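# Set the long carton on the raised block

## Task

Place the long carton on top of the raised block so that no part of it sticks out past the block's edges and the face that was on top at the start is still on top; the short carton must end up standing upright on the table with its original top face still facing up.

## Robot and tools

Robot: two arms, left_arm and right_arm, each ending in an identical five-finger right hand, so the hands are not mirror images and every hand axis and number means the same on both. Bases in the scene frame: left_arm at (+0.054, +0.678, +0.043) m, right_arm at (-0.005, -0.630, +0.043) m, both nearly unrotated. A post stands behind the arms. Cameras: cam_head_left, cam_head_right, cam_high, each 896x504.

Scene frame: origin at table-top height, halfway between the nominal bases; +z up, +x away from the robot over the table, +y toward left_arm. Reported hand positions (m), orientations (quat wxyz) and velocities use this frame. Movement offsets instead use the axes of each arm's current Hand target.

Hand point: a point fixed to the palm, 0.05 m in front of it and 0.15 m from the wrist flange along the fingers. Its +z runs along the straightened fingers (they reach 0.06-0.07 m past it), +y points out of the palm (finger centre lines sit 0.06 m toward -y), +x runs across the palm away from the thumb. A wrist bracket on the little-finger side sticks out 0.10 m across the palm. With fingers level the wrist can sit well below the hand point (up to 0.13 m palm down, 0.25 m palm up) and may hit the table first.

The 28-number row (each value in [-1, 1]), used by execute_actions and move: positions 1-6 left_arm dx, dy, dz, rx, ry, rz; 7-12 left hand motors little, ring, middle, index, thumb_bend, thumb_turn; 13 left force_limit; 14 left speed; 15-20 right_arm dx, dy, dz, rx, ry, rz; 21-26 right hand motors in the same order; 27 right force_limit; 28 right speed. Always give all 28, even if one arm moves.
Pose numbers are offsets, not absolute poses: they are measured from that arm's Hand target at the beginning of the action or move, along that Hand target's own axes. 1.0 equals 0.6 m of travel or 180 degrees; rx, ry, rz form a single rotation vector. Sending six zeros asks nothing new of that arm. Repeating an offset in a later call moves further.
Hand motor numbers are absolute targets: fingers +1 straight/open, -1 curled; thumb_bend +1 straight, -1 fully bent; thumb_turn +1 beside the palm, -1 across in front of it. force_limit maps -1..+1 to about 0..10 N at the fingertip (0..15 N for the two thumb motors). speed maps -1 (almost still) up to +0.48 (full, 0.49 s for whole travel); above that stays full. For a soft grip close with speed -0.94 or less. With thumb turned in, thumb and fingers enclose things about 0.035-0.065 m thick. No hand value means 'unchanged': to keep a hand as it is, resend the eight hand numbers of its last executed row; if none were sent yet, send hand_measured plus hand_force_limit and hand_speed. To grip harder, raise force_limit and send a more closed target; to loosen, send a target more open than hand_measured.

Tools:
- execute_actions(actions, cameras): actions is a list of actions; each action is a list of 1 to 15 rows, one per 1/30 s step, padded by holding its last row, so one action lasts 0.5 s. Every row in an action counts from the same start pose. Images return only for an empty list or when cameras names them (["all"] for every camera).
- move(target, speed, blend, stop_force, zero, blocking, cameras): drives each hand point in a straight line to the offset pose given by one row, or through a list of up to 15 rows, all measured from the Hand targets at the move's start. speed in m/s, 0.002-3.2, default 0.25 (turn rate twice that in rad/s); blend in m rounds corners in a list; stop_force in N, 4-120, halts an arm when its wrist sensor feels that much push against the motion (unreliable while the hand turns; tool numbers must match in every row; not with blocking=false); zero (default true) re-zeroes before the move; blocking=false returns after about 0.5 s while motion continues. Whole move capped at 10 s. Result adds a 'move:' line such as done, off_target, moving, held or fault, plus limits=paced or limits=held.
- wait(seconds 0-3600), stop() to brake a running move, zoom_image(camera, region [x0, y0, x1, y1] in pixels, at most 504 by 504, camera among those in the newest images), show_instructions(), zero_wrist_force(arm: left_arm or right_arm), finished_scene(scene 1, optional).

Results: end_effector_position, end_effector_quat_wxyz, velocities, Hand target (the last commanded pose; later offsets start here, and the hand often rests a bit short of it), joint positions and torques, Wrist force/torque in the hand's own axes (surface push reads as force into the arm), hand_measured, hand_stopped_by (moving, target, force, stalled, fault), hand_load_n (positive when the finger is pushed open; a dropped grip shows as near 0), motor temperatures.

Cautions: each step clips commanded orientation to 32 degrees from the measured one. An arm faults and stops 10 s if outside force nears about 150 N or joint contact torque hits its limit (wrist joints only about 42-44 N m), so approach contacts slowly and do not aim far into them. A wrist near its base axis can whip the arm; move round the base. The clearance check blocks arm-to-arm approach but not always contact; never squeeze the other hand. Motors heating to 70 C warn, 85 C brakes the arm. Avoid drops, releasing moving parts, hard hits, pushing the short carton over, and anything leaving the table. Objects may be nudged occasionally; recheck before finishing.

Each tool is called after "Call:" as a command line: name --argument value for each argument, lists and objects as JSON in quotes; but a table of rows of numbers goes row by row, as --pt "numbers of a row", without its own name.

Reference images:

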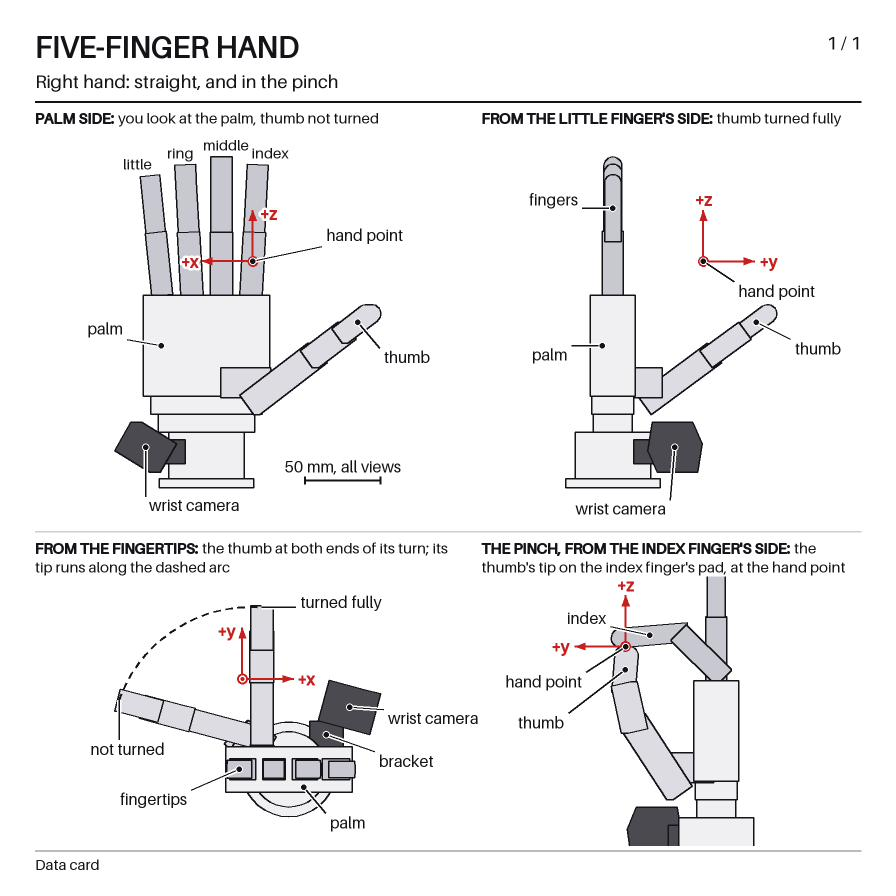

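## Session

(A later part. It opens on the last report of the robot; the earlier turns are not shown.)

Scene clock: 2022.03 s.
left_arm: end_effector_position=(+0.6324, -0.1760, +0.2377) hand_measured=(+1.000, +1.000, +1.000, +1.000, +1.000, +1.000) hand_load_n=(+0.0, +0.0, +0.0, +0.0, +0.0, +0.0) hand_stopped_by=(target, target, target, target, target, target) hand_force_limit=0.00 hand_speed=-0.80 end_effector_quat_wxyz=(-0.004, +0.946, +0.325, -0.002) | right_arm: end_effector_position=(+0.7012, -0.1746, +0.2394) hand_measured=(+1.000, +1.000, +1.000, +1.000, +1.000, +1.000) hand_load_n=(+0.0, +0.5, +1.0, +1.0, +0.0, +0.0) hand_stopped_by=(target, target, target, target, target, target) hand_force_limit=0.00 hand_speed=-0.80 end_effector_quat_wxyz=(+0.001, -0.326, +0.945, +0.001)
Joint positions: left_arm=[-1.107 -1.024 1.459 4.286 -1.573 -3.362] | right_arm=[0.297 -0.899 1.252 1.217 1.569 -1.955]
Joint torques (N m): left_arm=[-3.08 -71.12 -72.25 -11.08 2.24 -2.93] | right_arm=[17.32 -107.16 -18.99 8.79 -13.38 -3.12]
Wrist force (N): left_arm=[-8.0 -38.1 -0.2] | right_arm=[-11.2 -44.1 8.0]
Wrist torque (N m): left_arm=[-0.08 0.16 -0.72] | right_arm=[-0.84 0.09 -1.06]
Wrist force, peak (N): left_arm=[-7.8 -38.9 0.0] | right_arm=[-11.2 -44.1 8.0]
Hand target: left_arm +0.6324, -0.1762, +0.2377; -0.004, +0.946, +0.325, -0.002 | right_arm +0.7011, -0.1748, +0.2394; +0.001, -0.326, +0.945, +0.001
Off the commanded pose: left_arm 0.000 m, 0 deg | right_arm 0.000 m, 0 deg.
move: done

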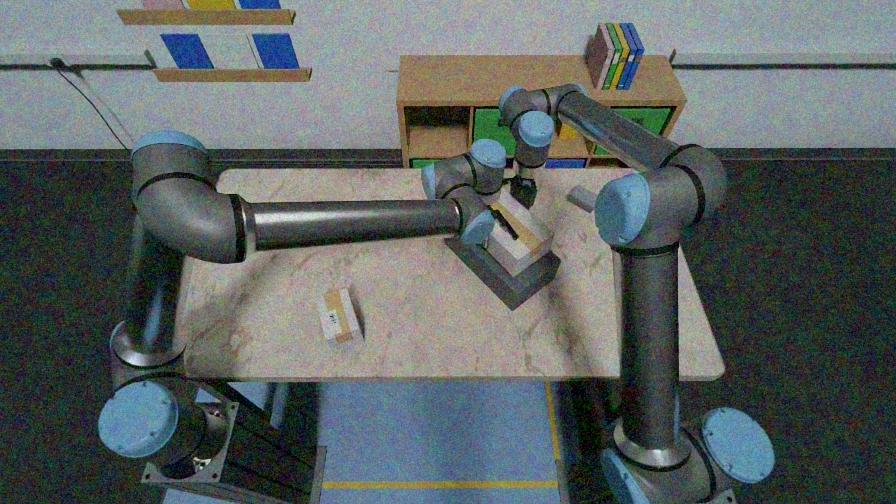

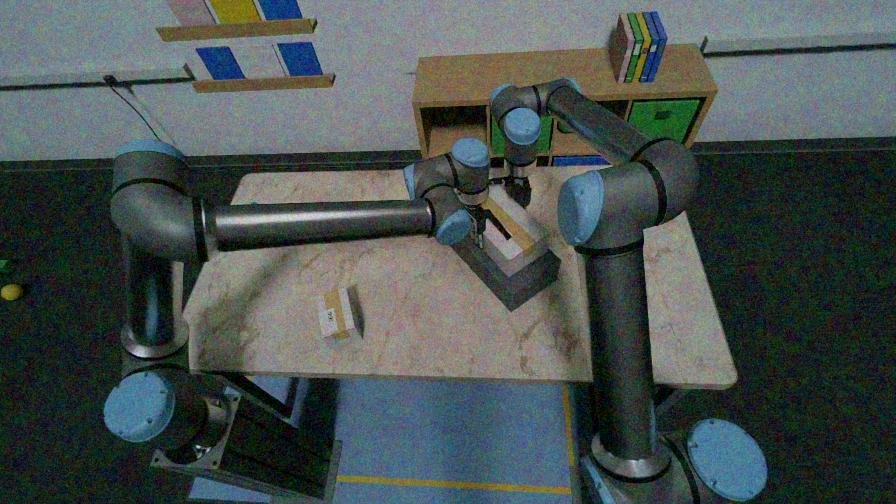

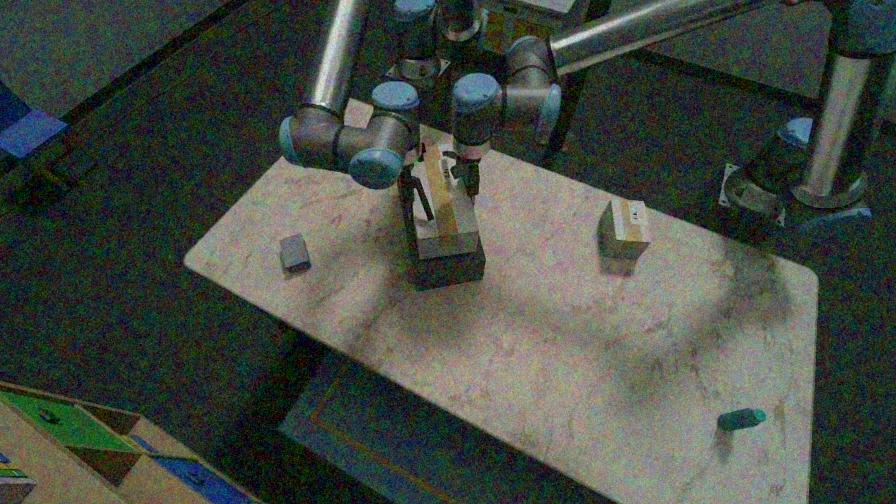

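Call:
move --target '[-0.01,0,0.0083,0,0,0,1,1,1,1,1,1,0,-0.8,0.01,0,0.0083,0,0,0,1,1,1,1,1,1,0,-0.8]' --speed 0.02

Call:
move --target '[0,0,0.09,0,0,0,1,1,1,1,1,1,0,-0.8,0,0,0.09,0,0,0,1,1,1,1,1,1,0,-0.8]' --speed 0.008 --stop_force 5 --cameras '["all"]'

Call:
zoom_image --camera "cam_head_left" --region '[440, 190, 570, 320]'

Call:
zoom_image --camera "cam_high" --region '[350, 130, 550, 310]'

Scene clock: 2047.80 s.
left_arm: end_effector_position=(+0.6277, -0.1798, +0.2328) hand_measured=(+1.000, +1.000, +1.000, +1.000, +1.000, +1.000) hand_load_n=(+0.0, +0.5, +0.0, +0.0, +0.0, +0.0) hand_stopped_by=(target, target, target, target, target, target) hand_force_limit=0.00 hand_speed=-0.80 end_effector_quat_wxyz=(-0.004, +0.946, +0.325, -0.002) | right_arm: end_effector_position=(+0.6965, -0.1784, +0.2345) hand_measured=(+1.000, +1.000, +1.000, +1.000, +1.000, +1.000) hand_load_n=(+0.0, +0.0, +1.0, +1.0, +0.0, +0.0) hand_stopped_by=(target, target, target, target, target, target) hand_force_limit=0.00 hand_speed=-0.80 end_effector_quat_wxyz=(+0.001, -0.326, +0.945, +0.001)
Joint positions: left_arm=[-1.114 -1.02 1.462 4.279 -1.573 -3.368] | right_arm=[0.294 -0.906 1.272 1.203 1.569 -1.958]
Joint torques (N m): left_arm=[-1.24 -71.53 -50.04 -18 2.17 -2.86] | right_arm=[15.75 -103.62 -15.86 8.63 -12.61 -3.04]
Wrist force (N): left_arm=[-8.0 -37.4 0.1] | right_arm=[-11.1 -43.3 7.6]
Wrist torque (N m): left_arm=[-0.05 0.18 -0.68] | right_arm=[-0.79 0.09 -1.04]
Wrist force, peak (N): left_arm=[-8.2 -40.5 0.2] | right_arm=[-11.4 -46.2 7.5]
Hand target: left_arm +0.6277, -0.1799, +0.2327; -0.004, +0.946, +0.325, -0.002 | right_arm +0.6964, -0.1785, +0.2344; +0.001, -0.326, +0.945, +0.001
Off the commanded pose: left_arm 0.000 m, 0 deg | right_arm 0.000 m, 0 deg.
move: done

Scene clock: 2052.57 s.
left_arm: end_effector_position=(+0.6275, -0.1797, +0.2090) hand_measured=(+1.000, +1.000, +1.000, +1.000, +1.000, +1.000) hand_load_n=(+0.0, +0.0, +0.0, +0.0, -0.5, +0.0) hand_stopped_by=(target, target, target, target, target, target) hand_force_limit=0.00 hand_speed=-0.80 end_effector_quat_wxyz=(-0.004, +0.946, +0.325, -0.002) | right_arm: end_effector_position=(+0.6965, -0.1784, +0.2079) hand_measured=(+1.000, +1.000, +1.000, +1.000, +1.000, +1.000) hand_load_n=(+0.0, +0.0, +0.0, +0.5, +0.0, +0.0) hand_stopped_by=(target, target, target, target, target, target) hand_force_limit=0.00 hand_speed=-0.80 end_effector_quat_wxyz=(+0.001, -0.326, +0.945, +0.001)
Joint positions: left_arm=[-1.114 -1.003 1.481 4.244 -1.573 -3.368] | right_arm=[0.294 -0.889 1.293 1.165 1.569 -1.958]
Joint torques (N m): left_arm=[0.85 -99.2 -68.21 -10.26 2.16 -1.96] | right_arm=[32.3 -103.03 -40.07 12.55 -8.53 1.54]
Wrist force (N): left_arm=[-6.6 -25.9 1.9] | right_arm=[-9.4 -31.1 3.7]
Wrist torque (N m): left_arm=[-0.02 -0.02 -0.28] | right_arm=[-0.94 0.49 -0.78]
Wrist force, peak (N): left_arm=[-7.7 -37.9 -0.3] | right_arm=[-11.1 -43.7 8.0]
Hand target: left_arm +0.6275, -0.1797, +0.2090; -0.004, +0.946, +0.325, -0.002 (not the last commanded pose) | right_arm +0.6965, -0.1784, +0.2079; +0.001, -0.326, +0.945, +0.001 (not the last commanded pose)
Off the commanded pose: left_arm 0.030 m, 0 deg | right_arm 0.028 m, 0 deg.
move: contact (left_arm, right_arm)

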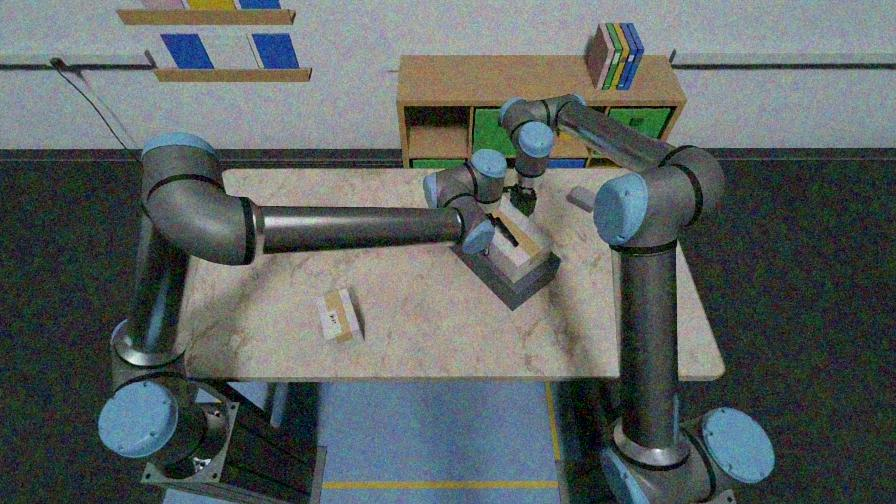

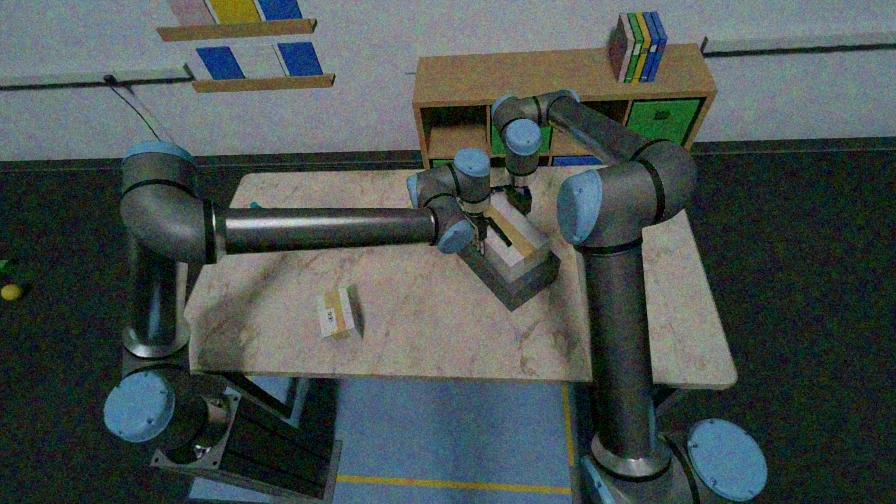

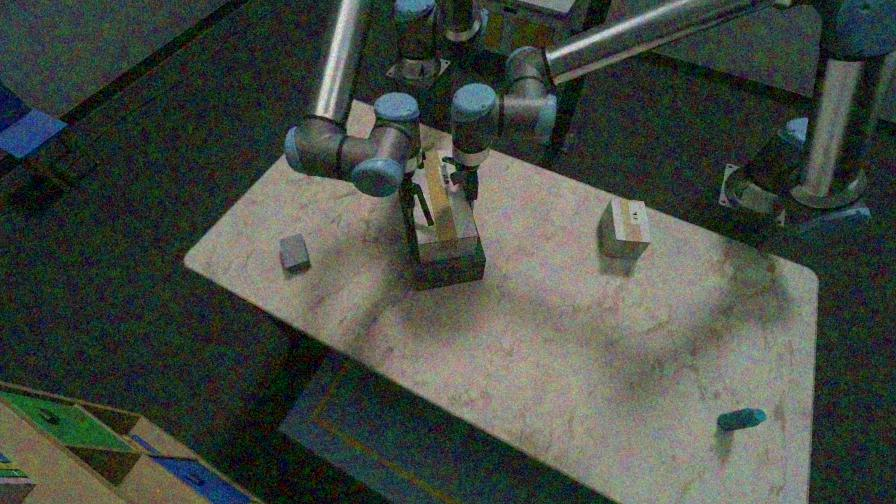

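Scaled by 3.877 from the camera's image (finer frame: 1280x720).

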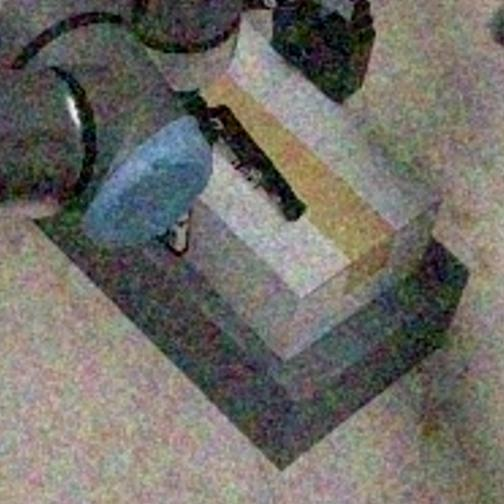

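Scaled by 2.520 from the camera's image (finer frame: 1280x720).

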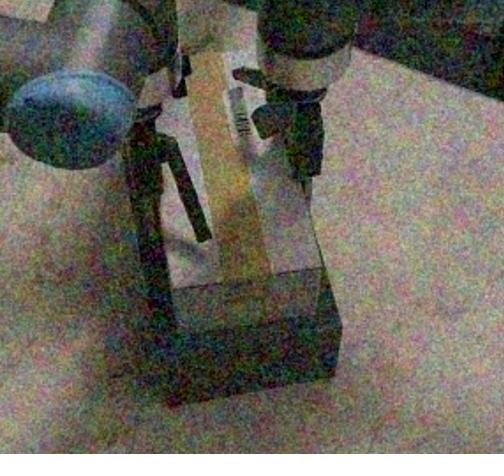

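Call:
move --target '[0,0,0.0025,0,0,0,1,1,1,1,1,1,0,-0.8,0,0,0.0025,0,0,0,1,1,1,1,1,1,0,-0.8]' --speed 0.005

Scene clock: 2067.90 s.
left_arm: end_effector_position=(+0.6276, -0.1798, +0.2080) hand_measured=(+1.000, +1.000, +1.000, +1.000, +1.000, +1.000) hand_load_n=(+0.0, +0.0, +0.0, +0.0, +0.0, +0.0) hand_stopped_by=(target, target, target, target, target, target) hand_force_limit=0.00 hand_speed=-0.80 end_effector_quat_wxyz=(-0.004, +0.946, +0.325, -0.002) | right_arm: end_effector_position=(+0.6965, -0.1784, +0.2068) hand_measured=(+1.000, +1.000, +1.000, +1.000, +1.000, +1.000) hand_load_n=(+0.0, +0.0, +0.0, +0.0, +0.0, +0.0) hand_stopped_by=(target, target, target, target, target, target) hand_force_limit=0.00 hand_speed=-0.80 end_effector_quat_wxyz=(+0.001, -0.326, +0.945, +0.001)
Joint positions: left_arm=[-1.114 -1.002 1.482 4.241 -1.573 -3.368] | right_arm=[0.294 -0.889 1.294 1.163 1.569 -1.958]
Joint torques (N m): left_arm=[9.79 -42.5 -33.66 -16 2.36 -0.97] | right_arm=[20.08 -46.29 -8.43 3.04 -5.87 1.23]
Wrist force (N): left_arm=[-0.4 -44.8 -33.2] | right_arm=[-4.8 -36.8 -24.2]
Wrist torque (N m): left_arm=[1.76 0.39 -0.33] | right_arm=[0.49 0.62 -0.66]
Wrist force, peak (N): left_arm=[-3.0 -47.6 -35.4] | right_arm=[-4.8 -36.8 -24.2]
Hand target: left_arm +0.6275, -0.1797, +0.2075; -0.004, +0.946, +0.325, -0.002 | right_arm +0.6965, -0.1784, +0.2064; +0.001, -0.326, +0.945, +0.001
Off the commanded pose: left_arm 0.000 m, 0 deg | right_arm 0.000 m, 0 deg.
move: done

Call:
move --target '[0,0,-0.0013,0,0,0,1,1,1,1,1,1,0,-0.8,0,0,-0.001,0,0,0,1,1,1,1,1,1,0,-0.8]' --speed 0.005

Scene clock: 2072.73 s.
left_arm: end_effector_position=(+0.6275, -0.1797, +0.2080) hand_measured=(+1.000, +1.000, +1.000, +1.000, +1.000, +1.000) hand_load_n=(+0.0, +0.0, +0.0, +0.0, -0.5, +0.0) hand_stopped_by=(target, target, target, target, target, target) hand_force_limit=0.00 hand_speed=-0.80 end_effector_quat_wxyz=(-0.004, +0.946, +0.325, -0.002) | right_arm: end_effector_position=(+0.6964, -0.1785, +0.2068) hand_measured=(+1.000, +1.000, +1.000, +1.000, +1.000, +1.000) hand_load_n=(+0.0, +0.0, +0.0, +0.0, +0.0, +0.0) hand_stopped_by=(target, target, target, target, target, target) hand_force_limit=0.00 hand_speed=-0.80 end_effector_quat_wxyz=(+0.001, -0.326, +0.945, +0.001)
Joint positions: left_arm=[-1.114 -1.002 1.481 4.242 -1.573 -3.368] | right_arm=[0.294 -0.889 1.294 1.163 1.569 -1.958]
Joint torques (N m): left_arm=[13.73 -96.81 -63.33 -7.3 5.18 -1.36] | right_arm=[12.24 -94.09 -34.86 12.4 -5.14 1.63]
Wrist force (N): left_arm=[-4.0 -21.7 -2.8] | right_arm=[-9.5 -33.3 -6.6]
Wrist torque (N m): left_arm=[0.16 0.01 -0.13] | right_arm=[-0.47 0.38 -0.88]
Wrist force, peak (N): left_arm=[0.4 -43.4 -31.7] | right_arm=[-4.7 -37.8 -26.8]
Hand target: left_arm +0.6275, -0.1797, +0.2083; -0.004, +0.946, +0.325, -0.002 | right_arm +0.6965, -0.1784, +0.2070; +0.001, -0.326, +0.945, +0.001
Off the commanded pose: left_arm 0.000 m, 0 deg | right_arm 0.000 m, 0 deg.
move: done

Call:
move --pt "0 -0.005 0 0 0 0 1 1 1 1 1 1 0 -0.8 0 -0.005 0 0 0 0 1 1 1 1 1 1 0 -0.8" --pt "0 -0.05 0 0 0 0 1 1 1 1 1 1 0 -0.8 0 -0.05 0 0 0 0 1 1 1 1 1 1 0 -0.8" --speed '[0.005, 0.04]' --blend '[0,0]'

Call:
move --pt "0 0 -0.2 0 0 0 1 1 1 1 1 1 0 -0.8 0 0 -0.2 0 0 0 1 1 1 1 1 1 0 -0.8" --pt "-0.1 -0.25 -0.25 0 0 0 1 1 1 1 1 1 0 -0.8 0.1 -0.2 -0.25 0 0 0 1 1 1 1 1 1 0 -0.8" --speed 0.15 --blend '[0.02,0]' --cameras '["all"]'

Call:
zoom_image --camera "cam_head_left" --region '[430, 180, 580, 320]'

Call:
zoom_image --camera "cam_head_right" --region '[430, 180, 580, 320]'

Call:
zoom_image --camera "cam_high" --region '[370, 130, 530, 310]'

Scene clock: 2094.83 s.
left_arm: end_effector_position=(+0.6092, -0.1562, +0.2086) hand_measured=(+1.000, +1.000, +1.000, +1.000, +1.000, +1.000) hand_load_n=(+0.0, +0.0, +0.0, +0.0, +0.0, +0.0) hand_stopped_by=(target, target, target, target, target, target) hand_force_limit=0.00 hand_speed=-0.80 end_effector_quat_wxyz=(-0.004, +0.946, +0.325, -0.002) | right_arm: end_effector_position=(+0.7149, -0.2020, +0.2070) hand_measured=(+1.000, +1.000, +1.000, +1.000, +1.000, +1.000) hand_load_n=(+0.0, +0.0, +0.0, +0.0, +0.0, +0.0) hand_stopped_by=(target, target, target, target, target, target) hand_force_limit=0.00 hand_speed=-0.80 end_effector_quat_wxyz=(+0.001, -0.326, +0.945, +0.001)
Joint positions: left_arm=[-1.121 -1.046 1.552 4.215 -1.573 -3.375] | right_arm=[0.26 -0.88 1.279 1.17 1.569 -1.992]
Joint torques (N m): left_arm=[-11.42 -91.09 -28.36 -6.9 -0.42 -1.79] | right_arm=[-14.38 -62.61 -44.86 7.03 -1.24 -1.75]
Wrist force (N): left_arm=[0.9 0.4 -3.5] | right_arm=[-0.3 -6.6 -3.1]
Wrist torque (N m): left_arm=[0.32 0.03 0.33] | right_arm=[-0.86 0.18 -0.21]
Wrist force, peak (N): left_arm=[-6.0 -25.2 3.4] | right_arm=[-9.7 -32.7 -5.7]
Hand target: left_arm +0.6091, -0.1561, +0.2086; -0.004, +0.946, +0.325, -0.002 | right_arm +0.7150, -0.2021, +0.2070; +0.001, -0.326, +0.945, +0.001
Off the commanded pose: left_arm 0.000 m, 0 deg | right_arm 0.000 m, 0 deg.
move: done

Scene clock: 2097.33 s.
left_arm: end_effector_position=(+0.4706, -0.0759, +0.3599) hand_measured=(+1.000, +1.000, +1.000, +1.000, +1.000, +1.000) hand_load_n=(+0.0, +0.0, +0.0, +0.0, +0.0, +0.0) hand_stopped_by=(target, target, target, target, target, target) hand_force_limit=0.00 hand_speed=-0.80 end_effector_quat_wxyz=(-0.004, +0.946, +0.325, -0.002) | right_arm: end_effector_position=(+0.7414, -0.3337, +0.3567) hand_measured=(+1.000, +1.000, +1.000, +1.000, +1.000, +1.000) hand_load_n=(+0.0, +0.0, +0.0, +0.0, +0.0, +0.0) hand_stopped_by=(target, target, target, target, target, target) hand_force_limit=0.00 hand_speed=-0.80 end_effector_quat_wxyz=(+0.001, -0.326, +0.945, +0.001)
Joint positions: left_arm=[-1.238 -1.367 1.716 4.372 -1.574 -3.492] | right_arm=[0.088 -0.996 1.198 1.367 1.569 -2.163]
Joint torques (N m): left_arm=[-13.95 -72.9 -32.06 -6.63 1.07 -1.94] | right_arm=[-11.93 -93.25 -27.83 7.04 -1.98 -1.61]
Wrist force (N): left_arm=[0.4 0.5 -3.5] | right_arm=[-0.3 -6.6 -3.4]
Wrist torque (N m): left_arm=[0.26 0.14 0.30] | right_arm=[-0.87 0.17 -0.24]
Wrist force, peak (N): left_arm=[1.3 1.5 -4.4] | right_arm=[0.2 -7.5 -3.5]
Hand target: left_arm +0.4704, -0.0758, +0.3600; -0.004, +0.946, +0.325, -0.002 | right_arm +0.7414, -0.3338, +0.3568; +0.001, -0.326, +0.945, +0.001
Off the commanded pose: left_arm 0.000 m, 0 deg | right_arm 0.000 m, 0 deg.
move: done

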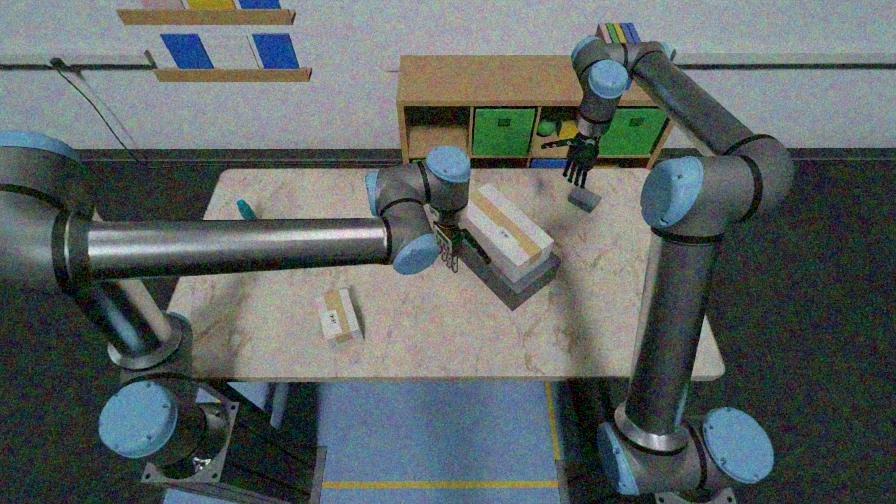

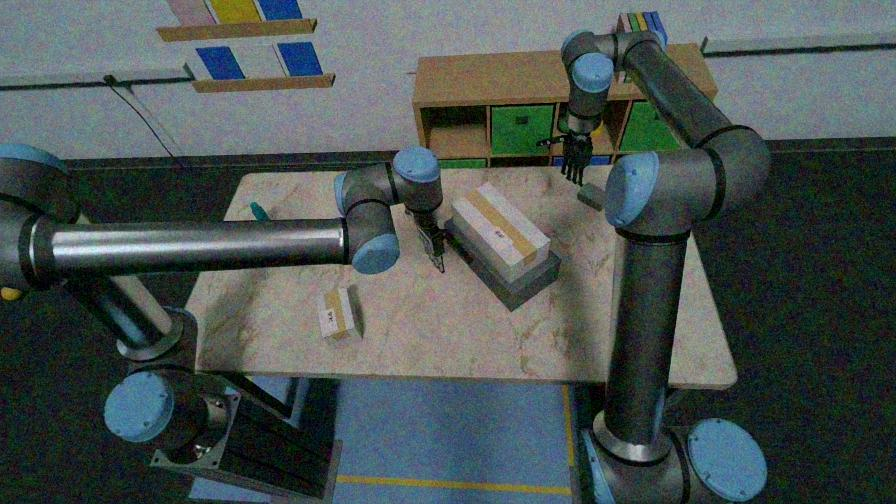

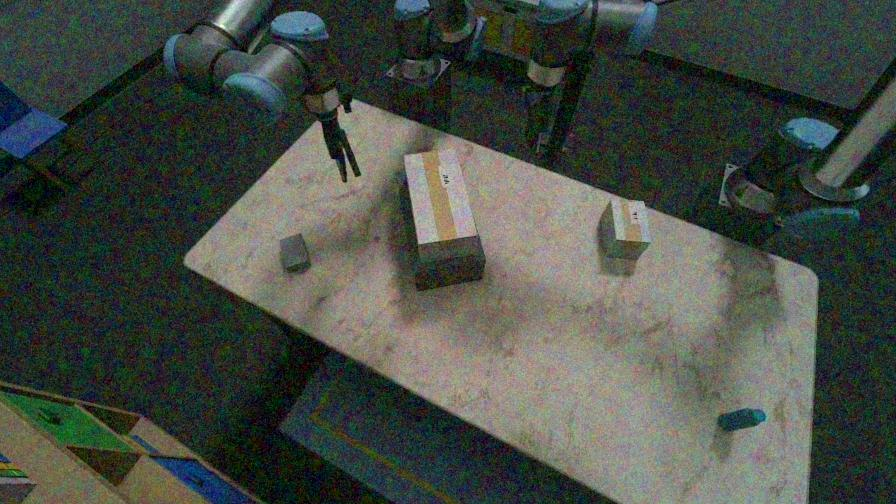

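Scaled by 3.360 from the camera's image (finer frame: 1280x720).

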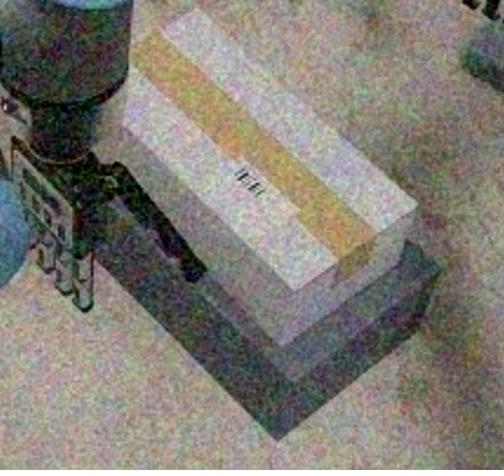

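Scaled by 3.360 from the camera's image (finer frame: 1280x720).

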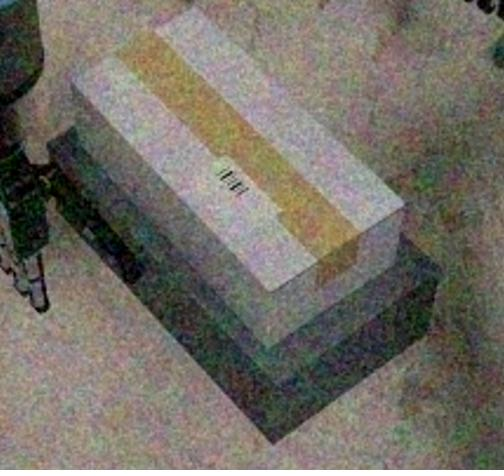

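Scaled by 2.800 from the camera's image (finer frame: 1280x720).

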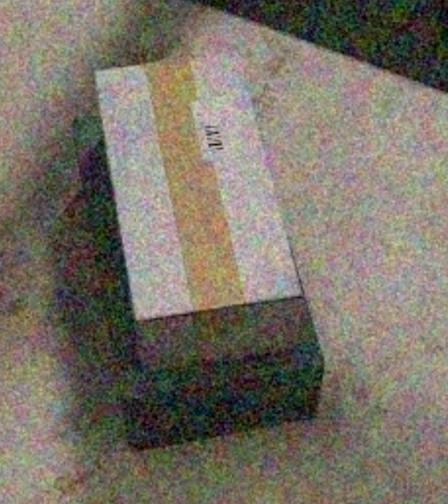

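Call:
zoom_image --camera "cam_high" --region '[395, 220, 505, 300]'

Call:
zoom_image --camera "cam_head_right" --region '[440, 200, 570, 310]'

Scaled by 4.582 from the camera's image (finer frame: 1280x720).

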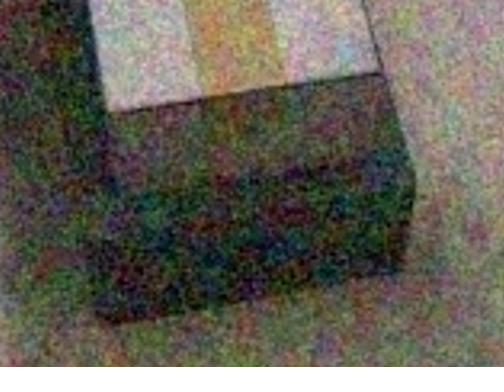

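Scaled by 3.877 from the camera's image (finer frame: 1280x720).

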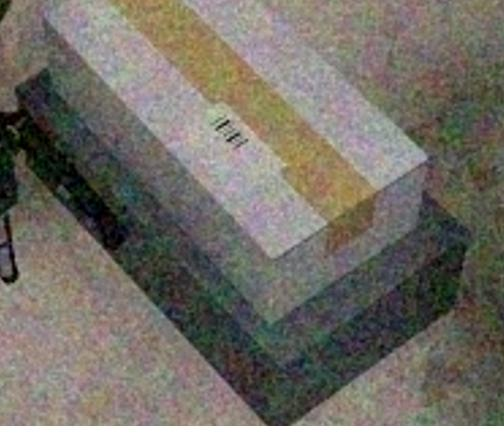

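Call:
finished_scene

The scene is finished: the task was done.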